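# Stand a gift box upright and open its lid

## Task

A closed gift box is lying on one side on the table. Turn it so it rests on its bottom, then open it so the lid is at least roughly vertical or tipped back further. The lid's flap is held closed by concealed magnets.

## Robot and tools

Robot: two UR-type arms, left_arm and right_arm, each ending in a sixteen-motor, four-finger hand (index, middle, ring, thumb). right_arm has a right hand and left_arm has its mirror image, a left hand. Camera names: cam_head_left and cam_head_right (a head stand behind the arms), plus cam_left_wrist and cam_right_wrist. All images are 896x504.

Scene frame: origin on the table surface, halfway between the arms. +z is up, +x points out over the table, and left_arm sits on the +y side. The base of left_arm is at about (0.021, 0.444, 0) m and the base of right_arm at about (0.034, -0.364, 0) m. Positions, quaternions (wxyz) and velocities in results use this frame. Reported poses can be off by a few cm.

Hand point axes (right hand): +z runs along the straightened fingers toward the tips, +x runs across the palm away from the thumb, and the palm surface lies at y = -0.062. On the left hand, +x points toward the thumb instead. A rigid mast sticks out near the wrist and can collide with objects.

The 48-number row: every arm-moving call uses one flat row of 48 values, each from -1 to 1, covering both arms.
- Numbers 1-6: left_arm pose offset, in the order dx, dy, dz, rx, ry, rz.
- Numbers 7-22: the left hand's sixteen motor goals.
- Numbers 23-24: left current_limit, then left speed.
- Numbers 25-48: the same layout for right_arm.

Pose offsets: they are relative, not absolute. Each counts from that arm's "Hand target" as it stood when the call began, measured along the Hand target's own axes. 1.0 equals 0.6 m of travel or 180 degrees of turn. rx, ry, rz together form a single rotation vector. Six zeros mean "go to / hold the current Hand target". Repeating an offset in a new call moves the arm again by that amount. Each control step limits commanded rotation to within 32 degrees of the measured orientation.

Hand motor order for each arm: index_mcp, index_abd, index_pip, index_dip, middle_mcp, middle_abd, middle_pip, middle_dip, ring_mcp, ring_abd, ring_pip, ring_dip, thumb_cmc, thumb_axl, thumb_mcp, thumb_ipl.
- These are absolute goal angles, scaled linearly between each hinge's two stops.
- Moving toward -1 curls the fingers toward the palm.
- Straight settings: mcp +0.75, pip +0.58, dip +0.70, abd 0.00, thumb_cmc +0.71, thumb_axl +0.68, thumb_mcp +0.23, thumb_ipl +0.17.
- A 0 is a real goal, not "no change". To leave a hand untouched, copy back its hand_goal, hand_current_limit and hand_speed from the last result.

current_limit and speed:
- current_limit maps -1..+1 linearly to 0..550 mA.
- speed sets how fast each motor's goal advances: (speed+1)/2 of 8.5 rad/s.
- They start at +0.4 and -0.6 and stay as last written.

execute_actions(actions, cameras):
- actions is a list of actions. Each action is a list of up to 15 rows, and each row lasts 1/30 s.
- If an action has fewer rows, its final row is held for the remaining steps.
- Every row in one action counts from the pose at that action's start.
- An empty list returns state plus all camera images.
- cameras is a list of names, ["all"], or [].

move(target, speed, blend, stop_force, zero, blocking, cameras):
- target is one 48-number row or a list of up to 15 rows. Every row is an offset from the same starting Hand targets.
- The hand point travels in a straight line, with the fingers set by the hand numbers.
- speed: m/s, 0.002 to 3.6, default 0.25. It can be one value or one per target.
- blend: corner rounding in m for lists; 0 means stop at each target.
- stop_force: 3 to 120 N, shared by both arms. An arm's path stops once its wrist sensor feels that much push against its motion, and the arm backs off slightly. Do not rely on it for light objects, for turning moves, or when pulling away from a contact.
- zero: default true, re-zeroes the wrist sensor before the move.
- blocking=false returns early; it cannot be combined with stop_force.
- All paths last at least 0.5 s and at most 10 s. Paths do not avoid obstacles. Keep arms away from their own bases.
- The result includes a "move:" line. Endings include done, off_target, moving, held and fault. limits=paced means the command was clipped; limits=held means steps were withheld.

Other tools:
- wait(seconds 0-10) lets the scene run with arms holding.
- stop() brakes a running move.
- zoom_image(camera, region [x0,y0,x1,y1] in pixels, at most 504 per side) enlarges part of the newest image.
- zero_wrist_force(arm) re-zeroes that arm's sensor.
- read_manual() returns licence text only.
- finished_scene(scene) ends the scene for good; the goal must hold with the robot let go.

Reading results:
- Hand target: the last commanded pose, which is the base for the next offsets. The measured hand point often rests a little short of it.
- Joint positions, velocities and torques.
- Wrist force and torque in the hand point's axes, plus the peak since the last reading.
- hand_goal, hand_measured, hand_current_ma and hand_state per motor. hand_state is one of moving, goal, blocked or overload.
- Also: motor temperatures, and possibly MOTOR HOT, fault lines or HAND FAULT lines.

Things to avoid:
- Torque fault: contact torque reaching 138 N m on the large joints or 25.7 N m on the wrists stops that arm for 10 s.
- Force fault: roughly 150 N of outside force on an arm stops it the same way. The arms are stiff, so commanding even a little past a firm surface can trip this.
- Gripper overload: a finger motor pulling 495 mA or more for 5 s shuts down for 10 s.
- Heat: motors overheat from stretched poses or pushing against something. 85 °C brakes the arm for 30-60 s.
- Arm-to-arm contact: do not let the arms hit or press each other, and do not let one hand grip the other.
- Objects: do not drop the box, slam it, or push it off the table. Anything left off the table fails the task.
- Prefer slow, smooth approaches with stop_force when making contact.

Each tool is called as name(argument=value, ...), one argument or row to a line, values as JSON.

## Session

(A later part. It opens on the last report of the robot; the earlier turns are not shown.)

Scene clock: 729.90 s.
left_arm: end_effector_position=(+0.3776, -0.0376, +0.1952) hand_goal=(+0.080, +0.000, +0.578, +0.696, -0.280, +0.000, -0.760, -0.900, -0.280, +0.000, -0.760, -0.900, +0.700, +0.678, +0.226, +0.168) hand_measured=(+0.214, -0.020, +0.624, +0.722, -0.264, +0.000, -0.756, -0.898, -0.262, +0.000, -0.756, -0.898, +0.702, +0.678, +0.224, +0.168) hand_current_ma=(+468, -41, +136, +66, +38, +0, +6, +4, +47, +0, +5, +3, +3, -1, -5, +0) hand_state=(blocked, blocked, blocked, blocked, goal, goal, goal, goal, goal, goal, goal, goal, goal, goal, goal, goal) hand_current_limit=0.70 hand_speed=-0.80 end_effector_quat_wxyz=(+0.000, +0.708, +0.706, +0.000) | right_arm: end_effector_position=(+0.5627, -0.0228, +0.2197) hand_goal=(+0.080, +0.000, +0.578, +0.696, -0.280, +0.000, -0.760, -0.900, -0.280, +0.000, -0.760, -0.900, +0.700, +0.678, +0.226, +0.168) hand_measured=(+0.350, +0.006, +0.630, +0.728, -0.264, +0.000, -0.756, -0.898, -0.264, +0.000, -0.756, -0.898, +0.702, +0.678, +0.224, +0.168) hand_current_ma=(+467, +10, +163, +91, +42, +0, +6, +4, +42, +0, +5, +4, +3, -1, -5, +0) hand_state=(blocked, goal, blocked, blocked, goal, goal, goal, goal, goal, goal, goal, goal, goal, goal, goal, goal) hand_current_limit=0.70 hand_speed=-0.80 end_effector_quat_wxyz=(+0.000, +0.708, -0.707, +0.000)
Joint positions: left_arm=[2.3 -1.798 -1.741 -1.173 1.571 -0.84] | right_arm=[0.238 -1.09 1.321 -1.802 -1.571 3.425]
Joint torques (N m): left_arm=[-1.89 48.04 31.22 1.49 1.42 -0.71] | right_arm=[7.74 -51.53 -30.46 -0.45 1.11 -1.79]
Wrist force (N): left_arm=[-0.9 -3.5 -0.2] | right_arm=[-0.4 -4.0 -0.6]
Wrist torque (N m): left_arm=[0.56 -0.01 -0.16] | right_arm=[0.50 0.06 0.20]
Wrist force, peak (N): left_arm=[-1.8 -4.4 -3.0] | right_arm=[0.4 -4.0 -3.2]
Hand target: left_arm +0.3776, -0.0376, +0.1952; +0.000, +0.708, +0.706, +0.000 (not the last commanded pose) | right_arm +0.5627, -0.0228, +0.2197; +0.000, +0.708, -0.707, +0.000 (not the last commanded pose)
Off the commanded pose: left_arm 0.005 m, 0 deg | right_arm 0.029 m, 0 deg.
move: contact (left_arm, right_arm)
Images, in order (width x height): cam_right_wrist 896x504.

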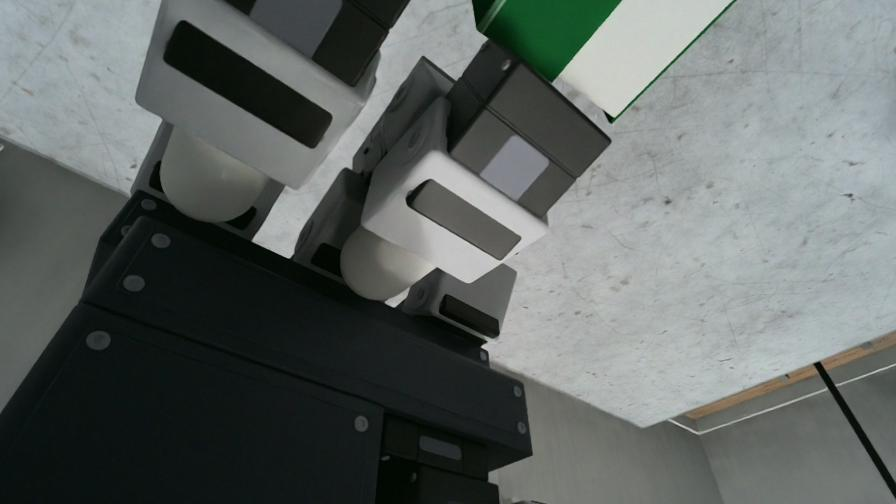

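move(
  target=[0,0,0,0,0,0,0.08,0,0.577,0.696,-0.28,0,-0.76,-0.9,-0.28,0,-0.76,-0.9,0.7,0.678,0.226,0.168,0.7,-0.8,0,0,0.05,0,0,0,0.08,0,0.577,0.696,-0.28,0,-0.76,-0.9,-0.28,0,-0.76,-0.9,0.7,0.678,0.226,0.168,0.7,-0.8],
  speed=0.02,
  stop_force=3,
  cameras=["cam_right_wrist","cam_left_wrist","cam_head_left","cam_head_right"],
)

zoom_image(
  camera="cam_head_right",
  region=[330, 240, 510, 410],
)

Scene clock: 738.77 s.
left_arm: end_effector_position=(+0.3776, -0.0376, +0.1952) hand_goal=(+0.080, +0.000, +0.578, +0.696, -0.280, +0.000, -0.760, -0.900, -0.280, +0.000, -0.760, -0.900, +0.700, +0.678, +0.226, +0.168) hand_measured=(+0.214, -0.018, +0.626, +0.724, -0.264, +0.000, -0.756, -0.898, -0.262, +0.000, -0.756, -0.898, +0.702, +0.678, +0.224, +0.168) hand_current_ma=(+468, -34, +144, +71, +38, +0, +6, +4, +47, +0, +5, +3, +3, -1, -5, +0) hand_state=(blocked, goal, blocked, blocked, goal, goal, goal, goal, goal, goal, goal, goal, goal, goal, goal, goal) hand_current_limit=0.70 hand_speed=-0.80 end_effector_quat_wxyz=(+0.000, +0.708, +0.706, +0.000) | right_arm: end_effector_position=(+0.5627, -0.0228, +0.2184) hand_goal=(+0.080, +0.000, +0.578, +0.696, -0.280, +0.000, -0.760, -0.900, -0.280, +0.000, -0.760, -0.900, +0.700, +0.678, +0.226, +0.168) hand_measured=(+0.350, +0.004, +0.630, +0.728, -0.264, +0.000, -0.756, -0.898, -0.264, +0.000, -0.756, -0.898, +0.702, +0.678, +0.224, +0.168) hand_current_ma=(+468, +5, +163, +91, +42, +0, +6, +4, +42, +0, +5, +4, +3, -1, -5, +0) hand_state=(blocked, goal, blocked, blocked, goal, goal, goal, goal, goal, goal, goal, goal, goal, goal, goal, goal) hand_current_limit=0.70 hand_speed=-0.80 end_effector_quat_wxyz=(+0.000, +0.708, -0.707, +0.000)
Joint positions: left_arm=[2.3 -1.798 -1.741 -1.173 1.571 -0.84] | right_arm=[0.238 -1.089 1.324 -1.806 -1.571 3.425]
Joint torques (N m): left_arm=[-1.86 49.32 31.44 2.63 1.2 -0.85] | right_arm=[7.48 -52.89 -34.7 0.61 1.03 -1.77]
Wrist force (N): left_arm=[-0.8 -3.2 0.2] | right_arm=[-0.2 -3.7 -0.1]
Wrist torque (N m): left_arm=[0.53 -0.02 -0.14] | right_arm=[0.41 0.04 0.21]
Wrist force, peak (N): left_arm=[-0.9 -4.1 0.1] | right_arm=[-0.1 -5.7 -4.1]
Hand target: left_arm +0.3776, -0.0376, +0.1952; +0.000, +0.708, +0.706, +0.000 | right_arm +0.5627, -0.0228, +0.2184; +0.000, +0.708, -0.707, +0.000 (not the last commanded pose)
Off the commanded pose: left_arm 0.000 m, 0 deg | right_arm 0.029 m, 0 deg.
move: contact (right_arm)

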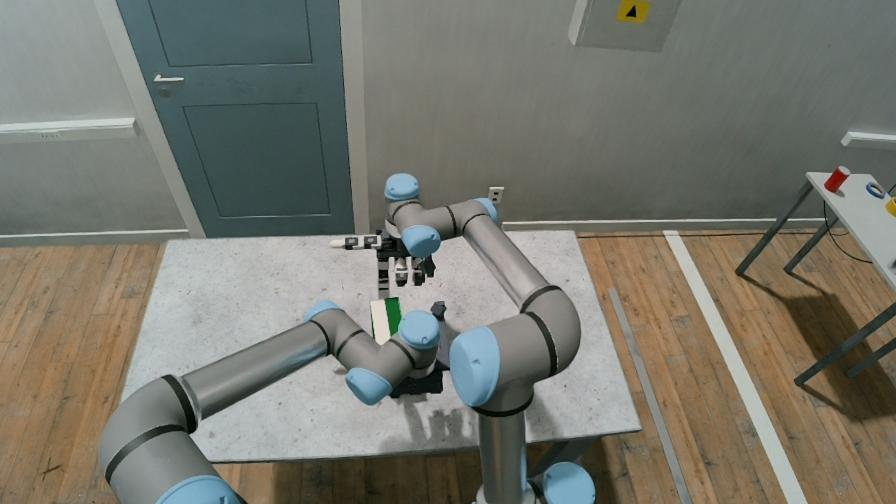

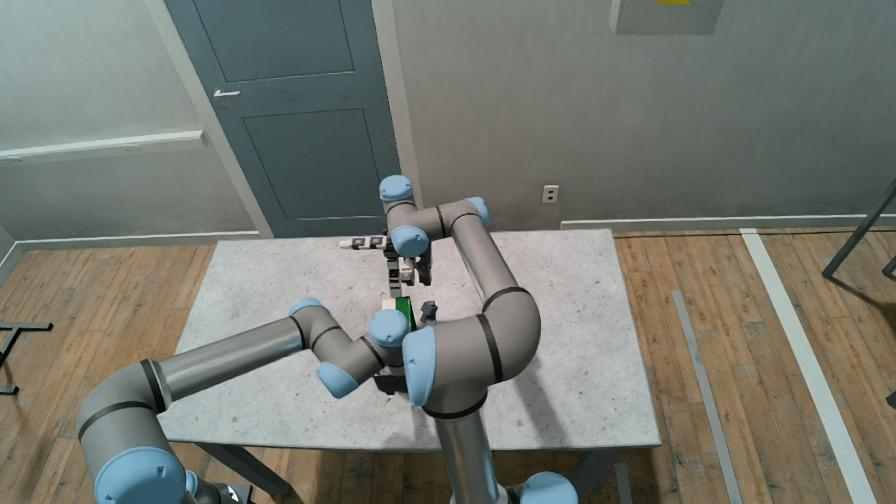

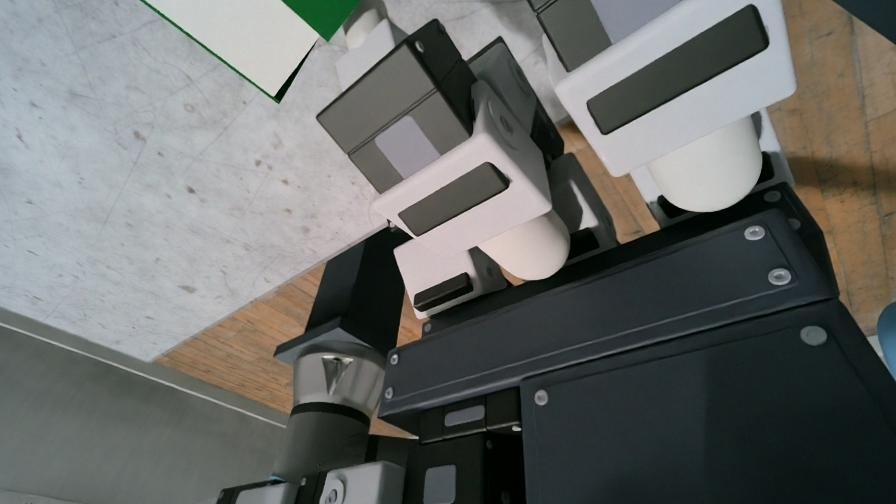

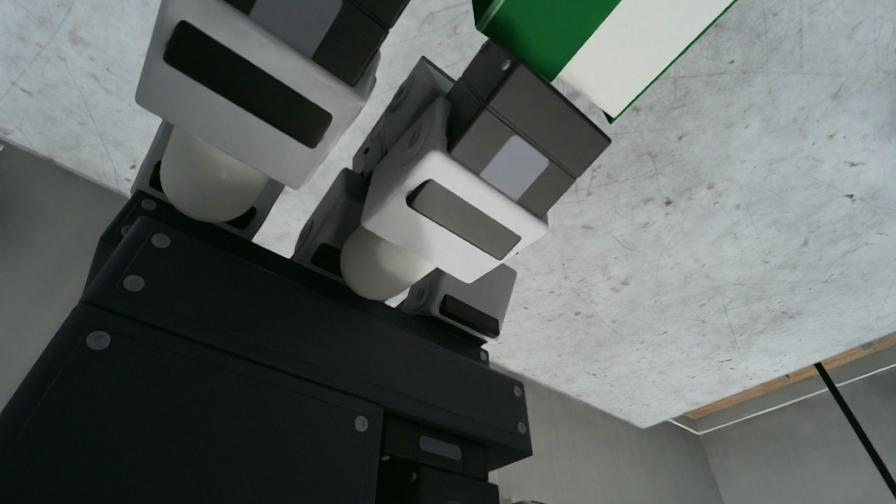

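Scaled by 2.800 from the camera's 896x504 image, which has a finer 1280x720 frame.

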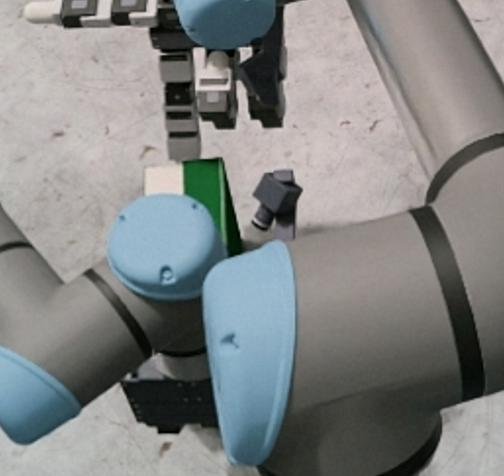

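move(
  target=[
    [0,0,-0.015,0,0,0,0.08,0,0.577,0.696,-0.28,0,-0.76,-0.9,-0.28,0,-0.76,-0.9,0.7,0.678,0.226,0.168,0.7,-0.8,0,0,0.009,0,0,0,0.08,0,0.577,0.696,-0.28,0,-0.76,-0.9,-0.28,0,-0.76,-0.9,0.7,0.678,0.226,0.168,0.7,-0.8],
  ],
  speed=0.02,
  stop_force=8,
  cameras=["cam_right_wrist","cam_left_wrist"],
)

Scene clock: 762.17 s.
left_arm: end_effector_position=(+0.3776, -0.0376, +0.2042) hand_goal=(+0.080, +0.000, +0.578, +0.696, -0.280, +0.000, -0.760, -0.900, -0.280, +0.000, -0.760, -0.900, +0.700, +0.678, +0.226, +0.168) hand_measured=(+0.214, -0.016, +0.628, +0.726, -0.264, +0.000, -0.756, -0.898, -0.262, +0.000, -0.756, -0.898, +0.702, +0.678, +0.224, +0.168) hand_current_ma=(+468, -31, +152, +78, +38, +0, +6, +4, +47, +0, +5, +3, +3, -1, -5, +0) hand_state=(blocked, goal, blocked, blocked, goal, goal, goal, goal, goal, goal, goal, goal, goal, goal, goal, goal) hand_current_limit=0.70 hand_speed=-0.80 end_effector_quat_wxyz=(+0.000, +0.708, +0.706, +0.000) | right_arm: end_effector_position=(+0.5627, -0.0228, +0.2130) hand_goal=(+0.080, +0.000, +0.578, +0.696, -0.280, +0.000, -0.760, -0.900, -0.280, +0.000, -0.760, -0.900, +0.700, +0.678, +0.226, +0.168) hand_measured=(+0.350, +0.004, +0.630, +0.728, -0.264, +0.000, -0.756, -0.898, -0.264, +0.000, -0.756, -0.898, +0.702, +0.678, +0.224, +0.168) hand_current_ma=(+467, +7, +163, +91, +42, +0, +6, +4, +42, +0, +5, +4, +3, -1, -5, +0) hand_state=(blocked, goal, blocked, blocked, goal, goal, goal, goal, goal, goal, goal, goal, goal, goal, goal, goal) hand_current_limit=0.70 hand_speed=-0.80 end_effector_quat_wxyz=(+0.000, +0.708, -0.707, +0.000)
Joint positions: left_arm=[2.3 -1.79 -1.726 -1.196 1.571 -0.84] | right_arm=[0.238 -1.086 1.333 -1.818 -1.571 3.425]
Joint torques (N m): left_arm=[-2.35 48.52 32.24 1.64 1.42 -0.64] | right_arm=[7.64 -27.13 -10.51 -2.25 0.79 -1.78]
Wrist force (N): left_arm=[-1.1 -3.3 0.8] | right_arm=[-0.3 -5.3 -3.9]
Wrist torque (N m): left_arm=[0.56 0.02 -0.17] | right_arm=[0.56 -0.04 0.24]
Wrist force, peak (N): left_arm=[-0.8 -3.6 0.5] | right_arm=[0.0 -5.3 -4.2]
Hand target: left_arm +0.3776, -0.0376, +0.2042; +0.000, +0.708, +0.706, +0.000 | right_arm +0.5627, -0.0228, +0.2130; +0.000, +0.708, -0.707, +0.000
Off the commanded pose: left_arm 0.000 m, 0 deg | right_arm 0.000 m, 0 deg.
move: done
Images, in order (width x height): cam_left_wrist 896x504, cam_right_wrist 896x504.

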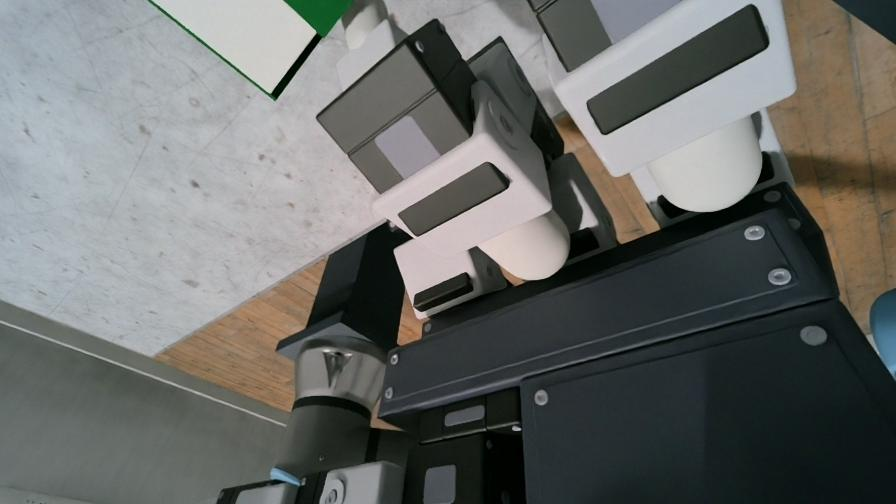

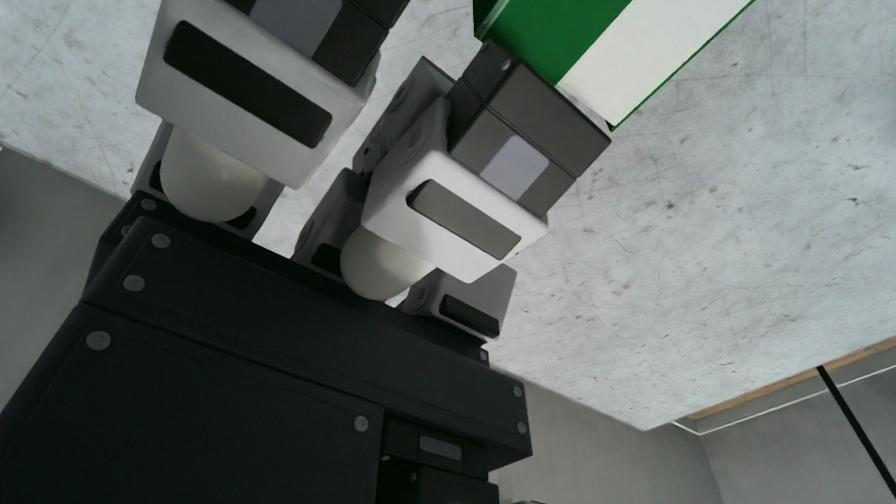

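move(
  target=[
    [0,0,0,0,0,0,0.35,0,0.577,0.696,-0.28,0,-0.76,-0.9,-0.28,0,-0.76,-0.9,0.7,0.678,0.226,0.168,0.7,-0.93,0,0,0,0,0,0,0.35,0,0.577,0.696,-0.28,0,-0.76,-0.9,-0.28,0,-0.76,-0.9,0.7,0.678,0.226,0.168,0.7,-0.93],
    [0,-0.08,0,0,0,0,0.35,0,0.577,0.696,-0.28,0,-0.76,-0.9,-0.28,0,-0.76,-0.9,0.7,0.678,0.226,0.168,0.7,-0.9,0,-0.08,0,0,0,0,0.35,0,0.577,0.696,-0.28,0,-0.76,-0.9,-0.28,0,-0.76,-0.9,0.7,0.678,0.226,0.168,0.7,-0.9],
    [0,-0.1,-0.2,0,0,0,0.35,0,0.577,0.696,-0.28,0,-0.76,-0.9,-0.28,0,-0.76,-0.9,0.7,0.678,0.226,0.168,0.7,-0.9,0,-0.1,-0.2,0,0,0,0.35,0,0.577,0.696,-0.28,0,-0.76,-0.9,-0.28,0,-0.76,-0.9,0.7,0.678,0.226,0.168,0.7,-0.9],
  ],
  speed=[0.05,0.04,0.12],
  cameras=["cam_right_wrist","cam_left_wrist","cam_head_left","cam_head_right"],
)

zoom_image(
  camera="cam_head_right",
  region=[330, 240, 510, 410],
)

Scene clock: 774.87 s.
left_arm: end_effector_position=(+0.3446, -0.0375, +0.2042) hand_goal=(+0.350, +0.000, +0.578, +0.696, -0.280, +0.000, -0.760, -0.900, -0.280, +0.000, -0.760, -0.900, +0.700, +0.678, +0.226, +0.168) hand_measured=(+0.352, -0.004, +0.582, +0.700, -0.264, +0.000, -0.756, -0.898, -0.262, +0.000, -0.756, -0.898, +0.702, +0.678, +0.224, +0.168) hand_current_ma=(+2, -4, +6, +5, +38, +0, +5, +4, +47, +0, +4, +3, +3, -1, -5, +0) hand_state=(goal, goal, goal, goal, goal, goal, goal, goal, goal, goal, goal, goal, goal, goal, goal, goal) hand_current_limit=0.70 hand_speed=-0.93 end_effector_quat_wxyz=(+0.000, +0.708, +0.706, +0.000) | right_arm: end_effector_position=(+0.5956, -0.0228, +0.2130) hand_goal=(+0.350, +0.000, +0.578, +0.696, -0.280, +0.000, -0.760, -0.900, -0.280, +0.000, -0.760, -0.900, +0.700, +0.678, +0.226, +0.168) hand_measured=(+0.360, +0.004, +0.582, +0.700, -0.264, +0.000, -0.756, -0.898, -0.264, +0.000, -0.756, -0.898, +0.702, +0.678, +0.224, +0.168) hand_current_ma=(+24, +4, +7, +6, +42, +0, +5, +4, +42, +0, +5, +4, +3, -1, -5, +0) hand_state=(goal, goal, goal, goal, goal, goal, goal, goal, goal, goal, goal, goal, goal, goal, goal, goal) hand_current_limit=0.70 hand_speed=-0.93 end_effector_quat_wxyz=(+0.000, +0.708, -0.707, +0.000)
Joint positions: left_arm=[2.255 -1.756 -1.768 -1.188 1.571 -0.885] | right_arm=[0.225 -1.015 1.223 -1.779 -1.571 3.412]
Joint torques (N m): left_arm=[5.43 19.21 30.73 0.63 -0.81 1.77] | right_arm=[7.05 -56.23 -14.51 -3.91 2.38 2.1]
Wrist force (N): left_arm=[-0.4 0.7 -0.9] | right_arm=[0.3 0.1 -0.8]
Wrist torque (N m): left_arm=[0.29 0.01 -0.23] | right_arm=[0.19 0.03 0.07]
Wrist force, peak (N): left_arm=[-0.7 -3.8 0.6] | right_arm=[-0.2 -5.5 -4.1]
Hand target: left_arm +0.3447, -0.0375, +0.2042; +0.000, +0.708, +0.706, +0.000 (not the last commanded pose) | right_arm +0.5955, -0.0228, +0.2130; +0.000, +0.708, -0.707, +0.000 (not the last commanded pose)
Off the commanded pose: left_arm 0.123 m, 0 deg | right_arm 0.123 m, 0 deg.
move: held (left_arm, right_arm; a check stopped the path); path passed 1 of 3 targets; target 2's new numbers were not sent; limits=held
pose unreachable (left arm): on one or more control steps of this call, first in action 0 (counted from 0), this arm could not follow its commanded pose, so it was not sent that pose on those steps. It may still have moved: this result reports where it is.
cause: moving toward the commanded pose would bring a part of the arm too close to another arm (a part of this arm just beyond joint 5 (wrist 2) and a part of the right arm just beyond its joint 2 (shoulder lift), along the way the arms are being sent, or toward where that arm still pushes).
pose unreachable (right arm): on one or more control steps of this call, first in action 0 (counted from 0), this arm could not follow its commanded pose, so it was not sent that pose on those steps. It may still have moved: this result reports where it is.
cause: moving toward the commanded pose would bring a part of the arm too close to another arm (a part of this arm just beyond joint 2 (shoulder lift) and a part of the left arm just beyond its joint 5 (wrist 2), along the way the arms are being sent, or toward where that arm still pushes).

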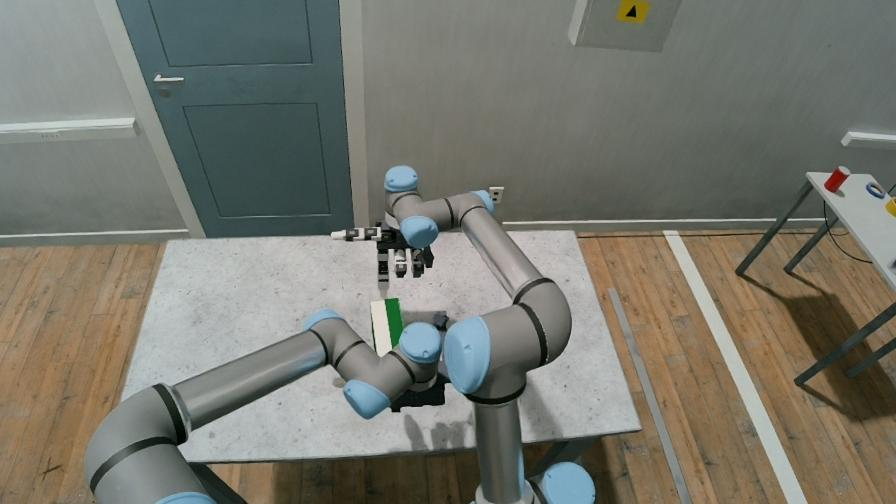

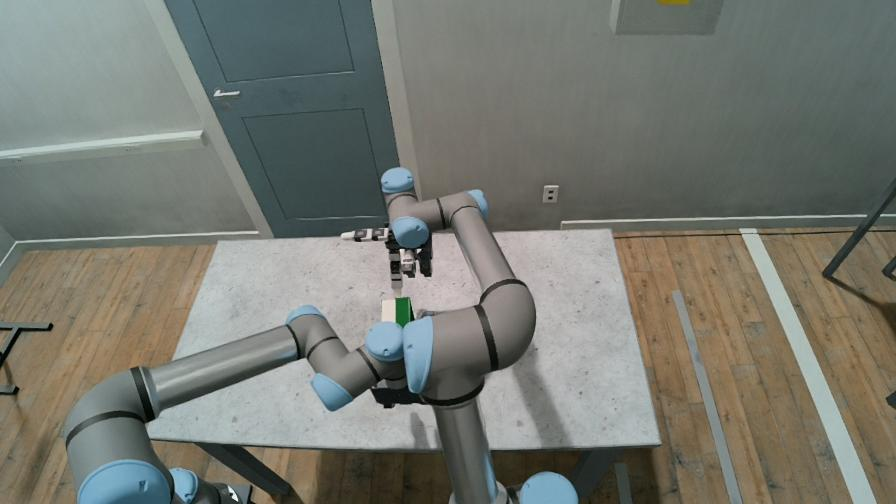

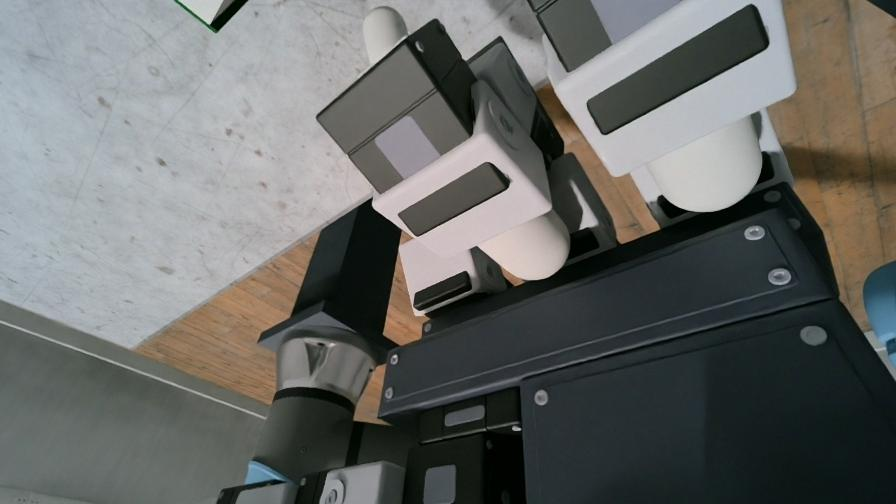

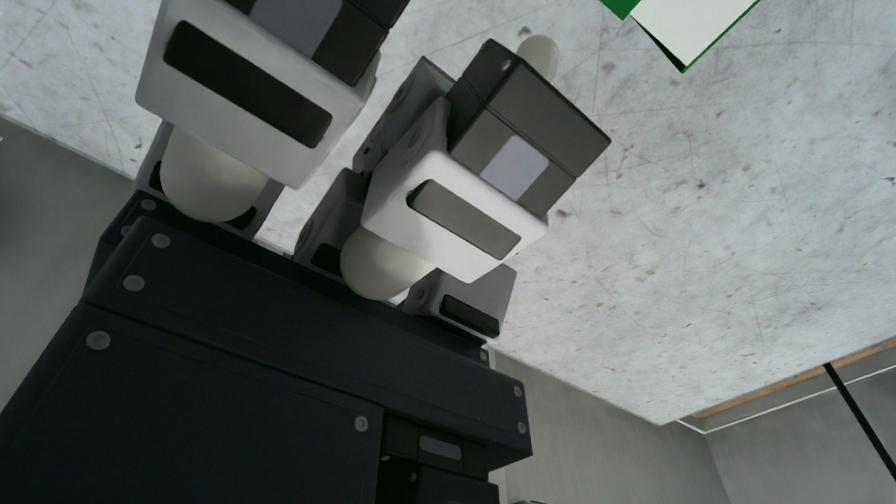

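Scaled by 2.800 from the camera's 896x504 image, which has a finer 1280x720 frame.

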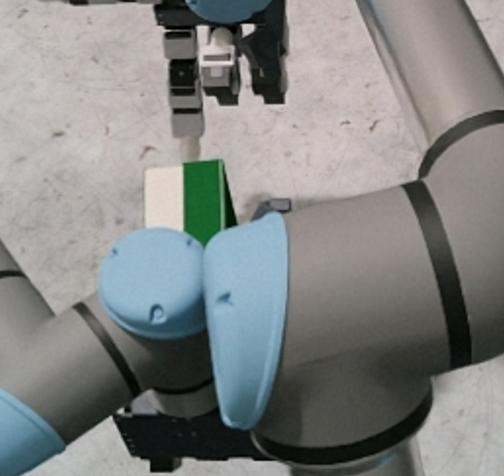

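move(
  target=[
    [0.0,-0.03,0,0,0,0,0.35,0,0.577,0.696,-0.28,0,-0.76,-0.9,-0.28,0,-0.76,-0.9,0.7,0.678,0.226,0.168,0.7,-0.93,0,0,0,0,0,0,0.35,0,0.577,0.696,-0.28,0,-0.76,-0.9,-0.28,0,-0.76,-0.9,0.7,0.678,0.226,0.168,0.7,-0.93],
    [0.2,-0.03,0,0,0,0,0.35,0,0.577,0.696,-0.28,0,-0.76,-0.9,-0.28,0,-0.76,-0.9,0.7,0.678,0.226,0.168,0.7,-0.93,0,-0.05,0,0,0,0,0.35,0,0.577,0.696,-0.28,0,-0.76,-0.9,-0.28,0,-0.76,-0.9,0.7,0.678,0.226,0.168,0.7,-0.93],
    [0.25,-0.03,-0.2,0,0,0,0.35,0,0.577,0.696,-0.28,0,-0.76,-0.9,-0.28,0,-0.76,-0.9,0.7,0.678,0.226,0.168,0.7,-0.93,0,-0.05,-0.2,0,0,0,0.35,0,0.577,0.696,-0.28,0,-0.76,-0.9,-0.28,0,-0.76,-0.9,0.7,0.678,0.226,0.168,0.7,-0.93],
  ],
  speed=[0.04,0.1,0.12],
  cameras=["cam_head_left","cam_head_right"],
)

zoom_image(
  camera="cam_head_left",
  region=[300, 260, 480, 430],
)

zoom_image(
  camera="cam_head_right",
  region=[330, 260, 510, 430],
)

Scene clock: 789.33 s.
left_arm: end_effector_position=(+0.3306, -0.0375, +0.2042) hand_goal=(+0.350, +0.000, +0.578, +0.696, -0.280, +0.000, -0.760, -0.900, -0.280, +0.000, -0.760, -0.900, +0.700, +0.678, +0.226, +0.168) hand_measured=(+0.352, -0.004, +0.582, +0.700, -0.264, +0.000, -0.756, -0.898, -0.262, +0.000, -0.758, -0.898, +0.702, +0.678, +0.224, +0.168) hand_current_ma=(+3, -4, +6, +5, +38, +0, +5, +4, +47, +0, +4, +3, +3, -1, -5, +0) hand_state=(goal, goal, goal, goal, goal, goal, goal, goal, goal, goal, goal, goal, goal, goal, goal, goal) hand_current_limit=0.70 hand_speed=-0.93 end_effector_quat_wxyz=(+0.000, +0.708, +0.706, +0.000) end_effector_velocity=(+0.004, -0.001, +0.001) end_effector_angular_velocity=(-0.001, -0.001, +0.000) | right_arm: end_effector_position=(+0.5955, -0.0228, +0.2130) hand_goal=(+0.350, +0.000, +0.578, +0.696, -0.280, +0.000, -0.760, -0.900, -0.280, +0.000, -0.760, -0.900, +0.700, +0.678, +0.226, +0.168) hand_measured=(+0.360, +0.004, +0.582, +0.700, -0.264, +0.000, -0.756, -0.898, -0.264, +0.000, -0.756, -0.898, +0.702, +0.678, +0.224, +0.168) hand_current_ma=(+24, +4, +7, +6, +42, +0, +5, +4, +42, +0, +5, +4, +3, -1, -5, +0) hand_state=(goal, goal, goal, goal, goal, goal, goal, goal, goal, goal, goal, goal, goal, goal, goal, goal) hand_current_limit=0.70 hand_speed=-0.93 end_effector_quat_wxyz=(+0.000, +0.708, -0.707, +0.000)
Joint positions: left_arm=[2.234 -1.742 -1.785 -1.185 1.571 -0.906] | right_arm=[0.225 -1.015 1.223 -1.779 -1.571 3.412]
Joint velocities: left_arm=[0.005 -0.004 0.006 0 0 0.005] | right_arm=[within noise]
Joint torques (N m): left_arm=[6.27 19.62 30.97 1.73 0.04 1.84] | right_arm=[6.35 -55.32 -14.1 -4.07 -1.1 2.19]
Wrist force (N): left_arm=[-0.4 0.6 -1.3] | right_arm=[0.4 0.1 -0.9]
Wrist torque (N m): left_arm=[0.31 0.00 -0.23] | right_arm=[0.20 0.02 0.08]
Wrist force, peak (N): left_arm=[-0.4 1.2 -1.4] | right_arm=[0.4 -0.1 -1.2]
Hand target: left_arm +0.3310, -0.0375, +0.2042; +0.000, +0.708, +0.706, +0.000 (not the last commanded pose) | right_arm +0.5955, -0.0228, +0.2130; +0.000, +0.708, -0.707, +0.000 (not the last commanded pose)
Off the commanded pose: left_arm 0.192 m, 0 deg | right_arm 0.124 m, 0 deg.
move: held (left_arm; a check stopped the path), off_target (right_arm); path passed 1 of 3 targets; limits=held
pose unreachable (left arm): on one or more control steps of this call, first in action 0 (counted from 0), this arm could not follow its commanded pose, so it was not sent that pose on those steps. It may still have moved: this result reports where it is.
cause: moving toward the commanded pose would bring a part of the arm too close to another arm (a part of this arm just beyond joint 5 (wrist 2) and a part of the right arm just beyond its joint 2 (shoulder lift), 5 mm apart when this arm was first held).
Images, in order (width x height): cam_head_left 896x504, cam_head_right 896x504.

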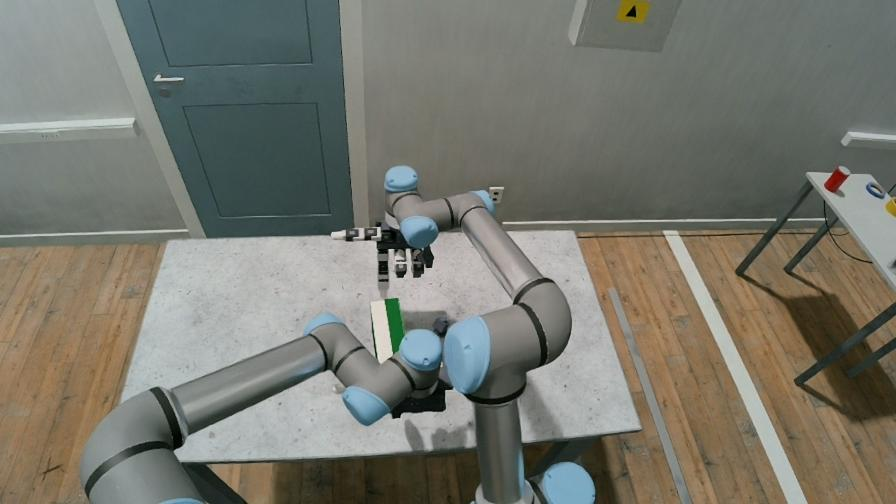

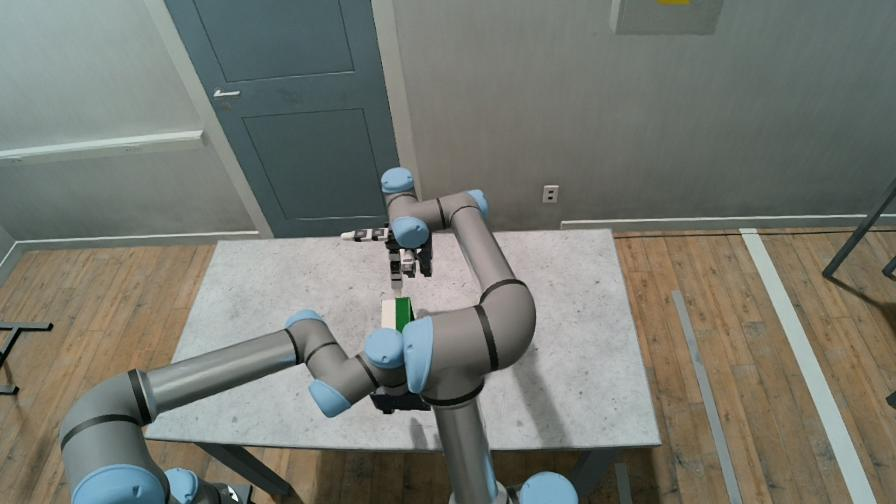

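Scaled by 2.800 from the camera's 896x504 image, which has a finer 1280x720 frame.

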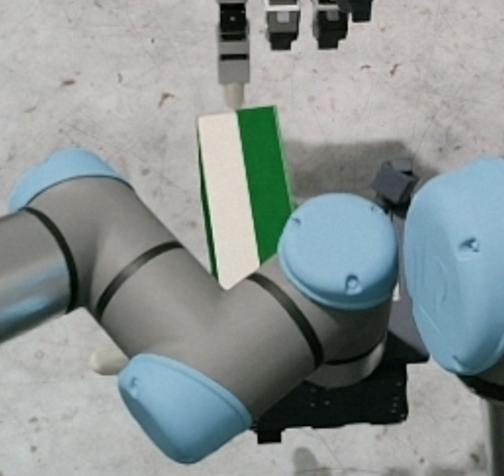

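Scaled by 2.800 from the camera's 896x504 image, which has a finer 1280x720 frame.

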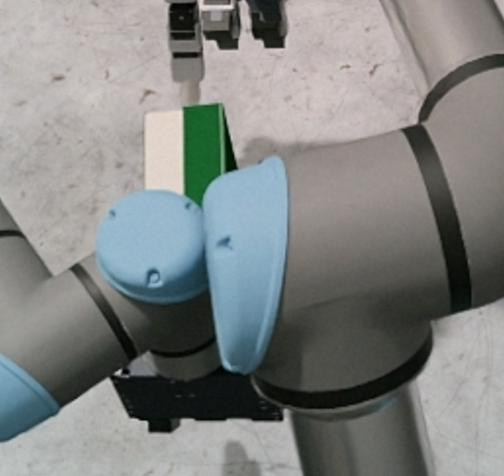

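move(
  target=[
    [0.2,0,-0.02,0,0,0,0.35,0,0.577,0.696,-0.28,0,-0.76,-0.9,-0.28,0,-0.76,-0.9,0.7,0.678,0.226,0.168,0.7,-0.93,0,0,0,0,0,0,0.35,0,0.577,0.696,-0.28,0,-0.76,-0.9,-0.28,0,-0.76,-0.9,0.7,0.678,0.226,0.168,0.7,-0.93],
    [0.25,0,-0.2,0,0,0,0.35,0,0.577,0.696,-0.28,0,-0.76,-0.9,-0.28,0,-0.76,-0.9,0.7,0.678,0.226,0.168,0.7,-0.93,0,-0.05,-0.2,0,0,0,0.35,0,0.577,0.696,-0.28,0,-0.76,-0.9,-0.28,0,-0.76,-0.9,0.7,0.678,0.226,0.168,0.7,-0.93],
  ],
  speed=[0.08,0.12],
  cameras=["cam_head_left","cam_head_right"],
)

zoom_image(
  camera="cam_head_left",
  region=[300, 260, 480, 430],
)

zoom_image(
  camera="cam_head_right",
  region=[330, 260, 510, 430],
)

Scene clock: 807.63 s.
left_arm: end_effector_position=(+0.3314, +0.1125, +0.3241) hand_goal=(+0.350, +0.000, +0.578, +0.696, -0.280, +0.000, -0.760, -0.900, -0.280, +0.000, -0.760, -0.900, +0.700, +0.678, +0.226, +0.168) hand_measured=(+0.352, -0.004, +0.582, +0.700, -0.264, +0.000, -0.756, -0.898, -0.262, +0.000, -0.758, -0.898, +0.702, +0.678, +0.224, +0.168) hand_current_ma=(+3, -4, +6, +5, +38, +0, +5, +4, +47, +0, +4, +3, +3, -1, -5, +0) hand_state=(goal, goal, goal, goal, goal, goal, goal, goal, goal, goal, goal, goal, goal, goal, goal, goal) hand_current_limit=0.70 hand_speed=-0.93 end_effector_quat_wxyz=(+0.000, +0.708, +0.706, +0.000) | right_arm: end_effector_position=(+0.6254, -0.0228, +0.3330) hand_goal=(+0.350, +0.000, +0.578, +0.696, -0.280, +0.000, -0.760, -0.900, -0.280, +0.000, -0.760, -0.900, +0.700, +0.678, +0.226, +0.168) hand_measured=(+0.360, +0.004, +0.582, +0.700, -0.264, +0.000, -0.756, -0.898, -0.264, +0.000, -0.756, -0.898, +0.702, +0.678, +0.224, +0.168) hand_current_ma=(+24, +4, +7, +6, +42, +0, +5, +4, +42, +0, +5, +4, +3, -1, -5, +0) hand_state=(goal, goal, goal, goal, goal, goal, goal, goal, goal, goal, goal, goal, goal, goal, goal, goal) hand_current_limit=0.70 hand_speed=-0.93 end_effector_quat_wxyz=(+0.000, +0.708, -0.707, +0.000)
Joint positions: left_arm=[2.461 -1.35 -1.851 -1.511 1.571 -0.679] | right_arm=[0.214 -0.951 0.812 -1.433 -1.571 3.401]
Joint torques (N m): left_arm=[7.42 28.8 32.91 0.61 -1.79 1.85] | right_arm=[-2.13 -34.86 -36.18 -0.41 -2.68 -1.72]
Wrist force (N): left_arm=[-0.6 0.8 -1.1] | right_arm=[0.7 -0.9 -0.8]
Wrist torque (N m): left_arm=[0.34 0.05 -0.25] | right_arm=[0.07 -0.05 0.18]
Wrist force, peak (N): left_arm=[-0.7 0.8 -1.6] | right_arm=[0.5 -0.8 -1.4]
Hand target: left_arm +0.3314, +0.1125, +0.3242; +0.000, +0.708, +0.706, +0.000 | right_arm +0.6254, -0.0228, +0.3330; +0.000, +0.708, -0.707, +0.000
Off the commanded pose: left_arm 0.000 m, 0 deg | right_arm 0.000 m, 0 deg.
move: done
Images, in order (width x height): cam_head_left 896x504, cam_head_right 896x504.

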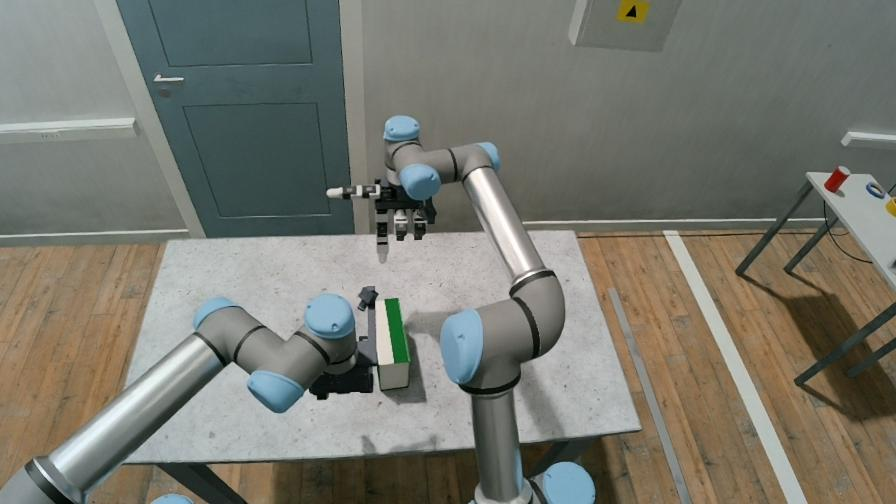

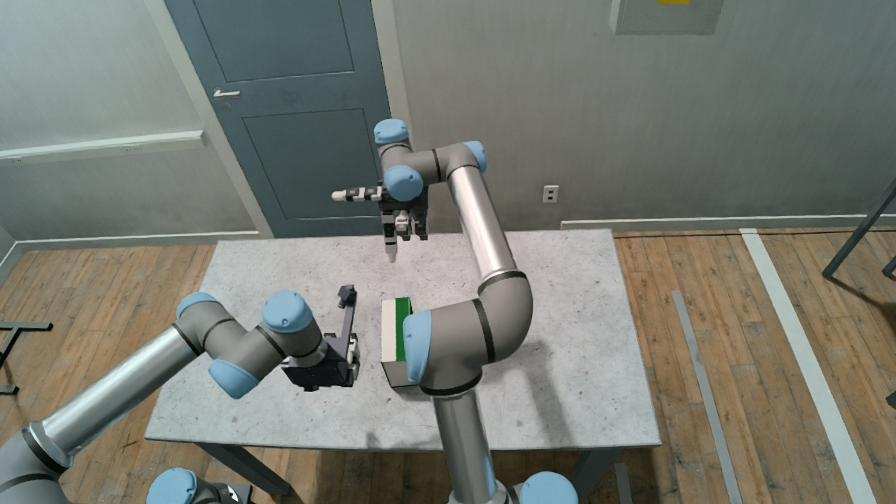

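Scaled by 2.800 from the camera's 896x504 image, which has a finer 1280x720 frame.

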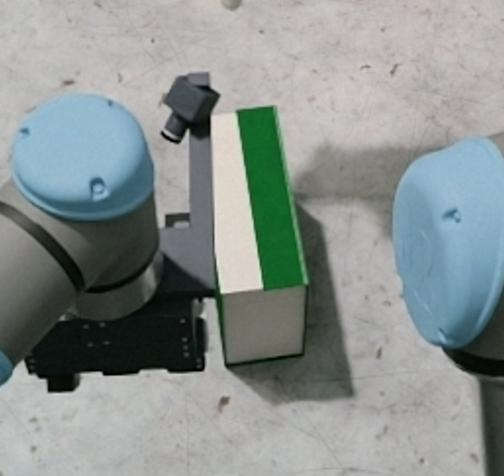

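Scaled by 2.800 from the camera's 896x504 image, which has a finer 1280x720 frame.

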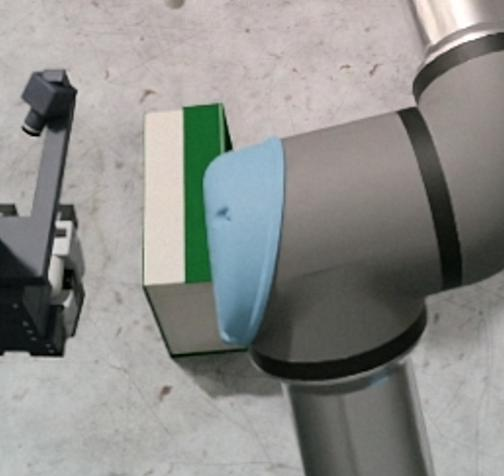

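move(
  target=[
    [0,0.05,0.02,0,0,0,0.35,0,0.577,0.696,-0.28,0,-0.76,-0.9,-0.28,0,-0.76,-0.9,0.7,0.678,0.226,0.168,0.7,-0.8,0.245,0.05,0,0,0,-0.25,0.35,0,0.577,0.696,-0.28,0,-0.76,-0.9,-0.28,0,-0.76,-0.9,0.7,0.678,0.226,0.168,0.7,-0.8],
    [0.045,0.185,0.03,0,0,-0.49,0.35,0,0.577,0.696,-0.28,0,-0.76,-0.9,-0.28,0,-0.76,-0.9,0.7,0.678,0.226,0.168,0.7,-0.8,0.245,0.23,0,0,0,-0.5,0.35,0,0.577,0.696,-0.28,0,-0.76,-0.9,-0.28,0,-0.76,-0.9,0.7,0.678,0.226,0.168,0.7,-0.8],
  ],
  speed=0.2,
  cameras=["cam_head_left"],
)

Scene clock: 854.17 s.
left_arm: end_effector_position=(+0.4424, +0.1392, +0.3062) hand_goal=(+0.350, +0.000, +0.578, +0.696, -0.280, +0.000, -0.760, -0.900, -0.280, +0.000, -0.760, -0.900, +0.700, +0.678, +0.226, +0.168) hand_measured=(+0.352, -0.004, +0.582, +0.700, -0.264, +0.000, -0.756, -0.898, -0.262, +0.000, -0.758, -0.898, +0.702, +0.678, +0.224, +0.168) hand_current_ma=(+3, -4, +6, +5, +38, +0, +5, +4, +47, +0, +4, +3, +3, -1, -5, +0) hand_state=(goal, goal, goal, goal, goal, goal, goal, goal, goal, goal, goal, goal, goal, goal, goal, goal) hand_current_limit=0.70 hand_speed=-0.80 end_effector_quat_wxyz=(+0.000, +0.017, +1.000, +0.000) | right_arm: end_effector_position=(+0.4877, -0.1700, +0.3329) hand_goal=(+0.350, +0.000, +0.578, +0.696, -0.280, +0.000, -0.760, -0.900, -0.280, +0.000, -0.760, -0.900, +0.700, +0.678, +0.226, +0.168) hand_measured=(+0.360, +0.004, +0.582, +0.700, -0.264, +0.000, -0.756, -0.898, -0.264, +0.000, -0.756, -0.898, +0.702, +0.678, +0.224, +0.168) hand_current_ma=(+23, +4, +7, +6, +42, +0, +5, +4, +42, +0, +5, +4, +3, -1, -5, +0) hand_state=(goal, goal, goal, goal, goal, goal, goal, goal, goal, goal, goal, goal, goal, goal, goal, goal) hand_current_limit=0.70 hand_speed=-0.80 end_effector_quat_wxyz=(+0.000, +1.000, +0.001, +0.000)
Joint positions: left_arm=[2.646 -1.771 -1.481 -1.46 1.571 -2.034] | right_arm=[0.239 -1.468 1.526 -1.63 -1.571 1.855]
Joint torques (N m): left_arm=[8.68 21.38 30.27 0.49 2.06 -1.29] | right_arm=[7.09 -38.05 -14.7 -4.04 2.22 -1.76]
Wrist force (N): left_arm=[-0.5 1.0 -1.4] | right_arm=[-0.1 -0.4 -1.1]
Wrist torque (N m): left_arm=[0.37 0.02 -0.08] | right_arm=[0.16 0.03 0.08]
Wrist force, peak (N): left_arm=[-0.5 1.0 -1.4] | right_arm=[0.5 -0.8 -1.3]
Hand target: left_arm +0.4424, +0.1392, +0.3062; +0.000, +0.017, +1.000, +0.000 | right_arm +0.4876, -0.1700, +0.3329; +0.000, +1.000, +0.001, +0.000
Off the commanded pose: left_arm 0.000 m, 0 deg | right_arm 0.000 m, 0 deg.
move: done
Images, in order (width x height): cam_head_left 896x504.

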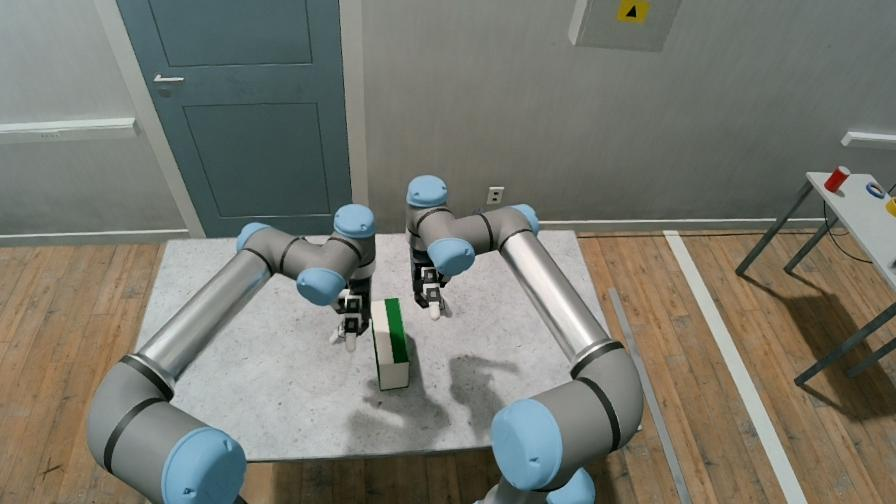

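move(
  target=[
    [0,0,0,0.361,0,0,0.75,0,0.58,0.7,-0.28,0,-0.76,-0.9,0.75,0,0.58,0.7,0.7,0.678,0.226,0.168,0.7,-0.8,0,0.08,0,0,0,0,0.35,0,0.577,0.696,-0.28,0,-0.76,-0.9,-0.28,0,-0.76,-0.9,0.7,0.678,0.226,0.168,0.7,-0.8],
  ],
  speed=0.25,
  cameras=["cam_head_left","cam_head_right","cam_left_wrist"],
)

Scene clock: 873.30 s.
left_arm: end_effector_position=(+0.4424, +0.1392, +0.3062) hand_goal=(+0.750, +0.000, +0.580, +0.700, -0.280, +0.000, -0.760, -0.900, +0.750, +0.000, +0.580, +0.700, +0.700, +0.678, +0.226, +0.168) hand_measured=(+0.742, -0.004, +0.580, +0.700, -0.274, +0.000, -0.756, -0.898, +0.732, +0.000, +0.574, +0.696, +0.694, +0.678, +0.224, +0.168) hand_current_ma=(-17, -4, +0, -1, +13, +0, +5, +4, -42, +0, -11, -6, -12, -1, -5, +0) hand_state=(goal, goal, goal, goal, goal, goal, goal, goal, goal, goal, goal, goal, goal, goal, goal, goal) hand_current_limit=0.70 hand_speed=-0.80 end_effector_quat_wxyz=(-0.009, +0.014, +0.843, -0.537) | right_arm: end_effector_position=(+0.4877, -0.2180, +0.3329) hand_goal=(+0.350, +0.000, +0.578, +0.696, -0.280, +0.000, -0.760, -0.900, -0.280, +0.000, -0.760, -0.900, +0.700, +0.678, +0.226, +0.168) hand_measured=(+0.360, +0.004, +0.582, +0.700, -0.264, +0.000, -0.756, -0.898, -0.264, +0.000, -0.756, -0.898, +0.702, +0.678, +0.224, +0.168) hand_current_ma=(+23, +4, +7, +6, +42, +0, +5, +4, +42, +0, +5, +4, +3, -1, -5, +0) hand_state=(goal, goal, goal, goal, goal, goal, goal, goal, goal, goal, goal, goal, goal, goal, goal, goal) hand_current_limit=0.70 hand_speed=-0.80 end_effector_quat_wxyz=(+0.000, +1.000, +0.001, +0.000)
Joint positions: left_arm=[3.141 -1.503 -1.895 -1.384 0.438 -1.495] | right_arm=[0.15 -1.523 1.585 -1.634 -1.571 1.766]
Joint torques (N m): left_arm=[6.23 8.52 30.87 0.36 -3.5 1.73] | right_arm=[-6.44 -35.33 -15.08 -4.03 2.55 -1.75]
Wrist force (N): left_arm=[-1.1 -0.1 -1.5] | right_arm=[-0.2 0.0 -1.1]
Wrist torque (N m): left_arm=[0.17 0.09 -0.18] | right_arm=[0.22 0.06 0.10]
Wrist force, peak (N): left_arm=[-1.1 -0.2 -1.8] | right_arm=[0.1 -0.6 -1.5]
Hand target: left_arm +0.4424, +0.1392, +0.3062; -0.009, +0.014, +0.843, -0.537 | right_arm +0.4877, -0.2180, +0.3329; +0.000, +1.000, +0.001, +0.000
Off the commanded pose: left_arm 0.000 m, 0 deg | right_arm 0.000 m, 0 deg.
move: done
Images, in order (width x height): cam_head_left 896x504, cam_head_right 896x504, cam_left_wrist 896x504.

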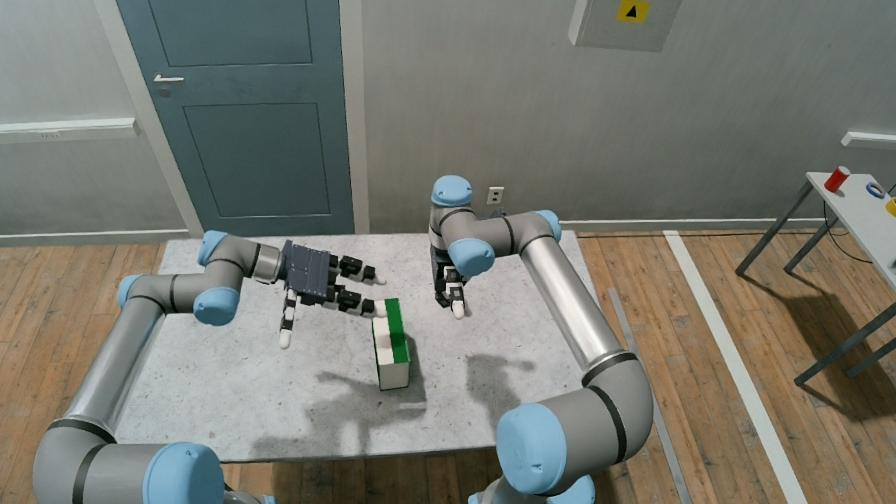

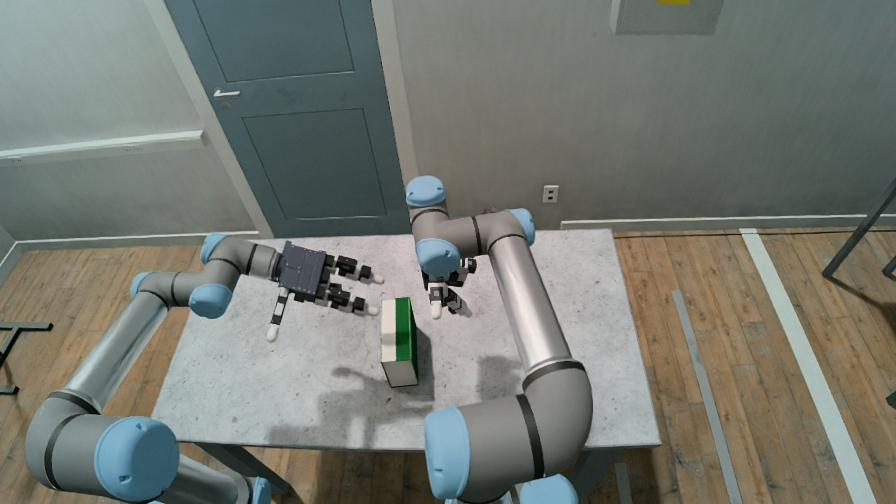

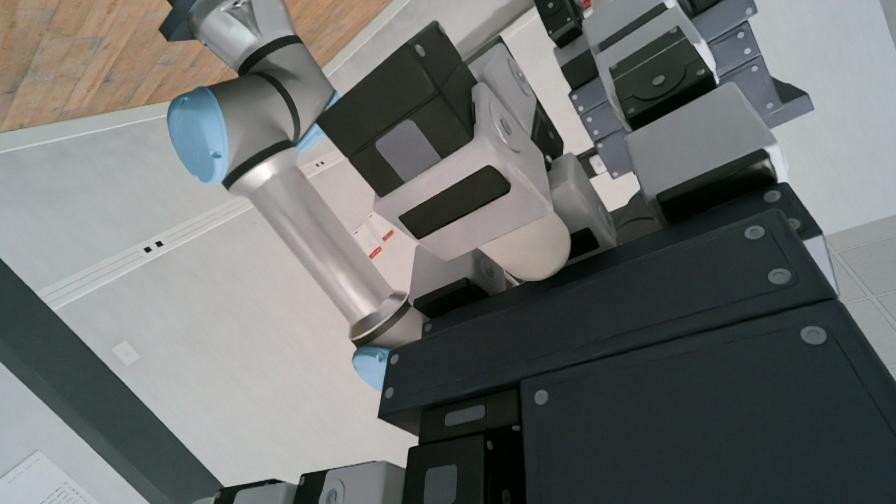

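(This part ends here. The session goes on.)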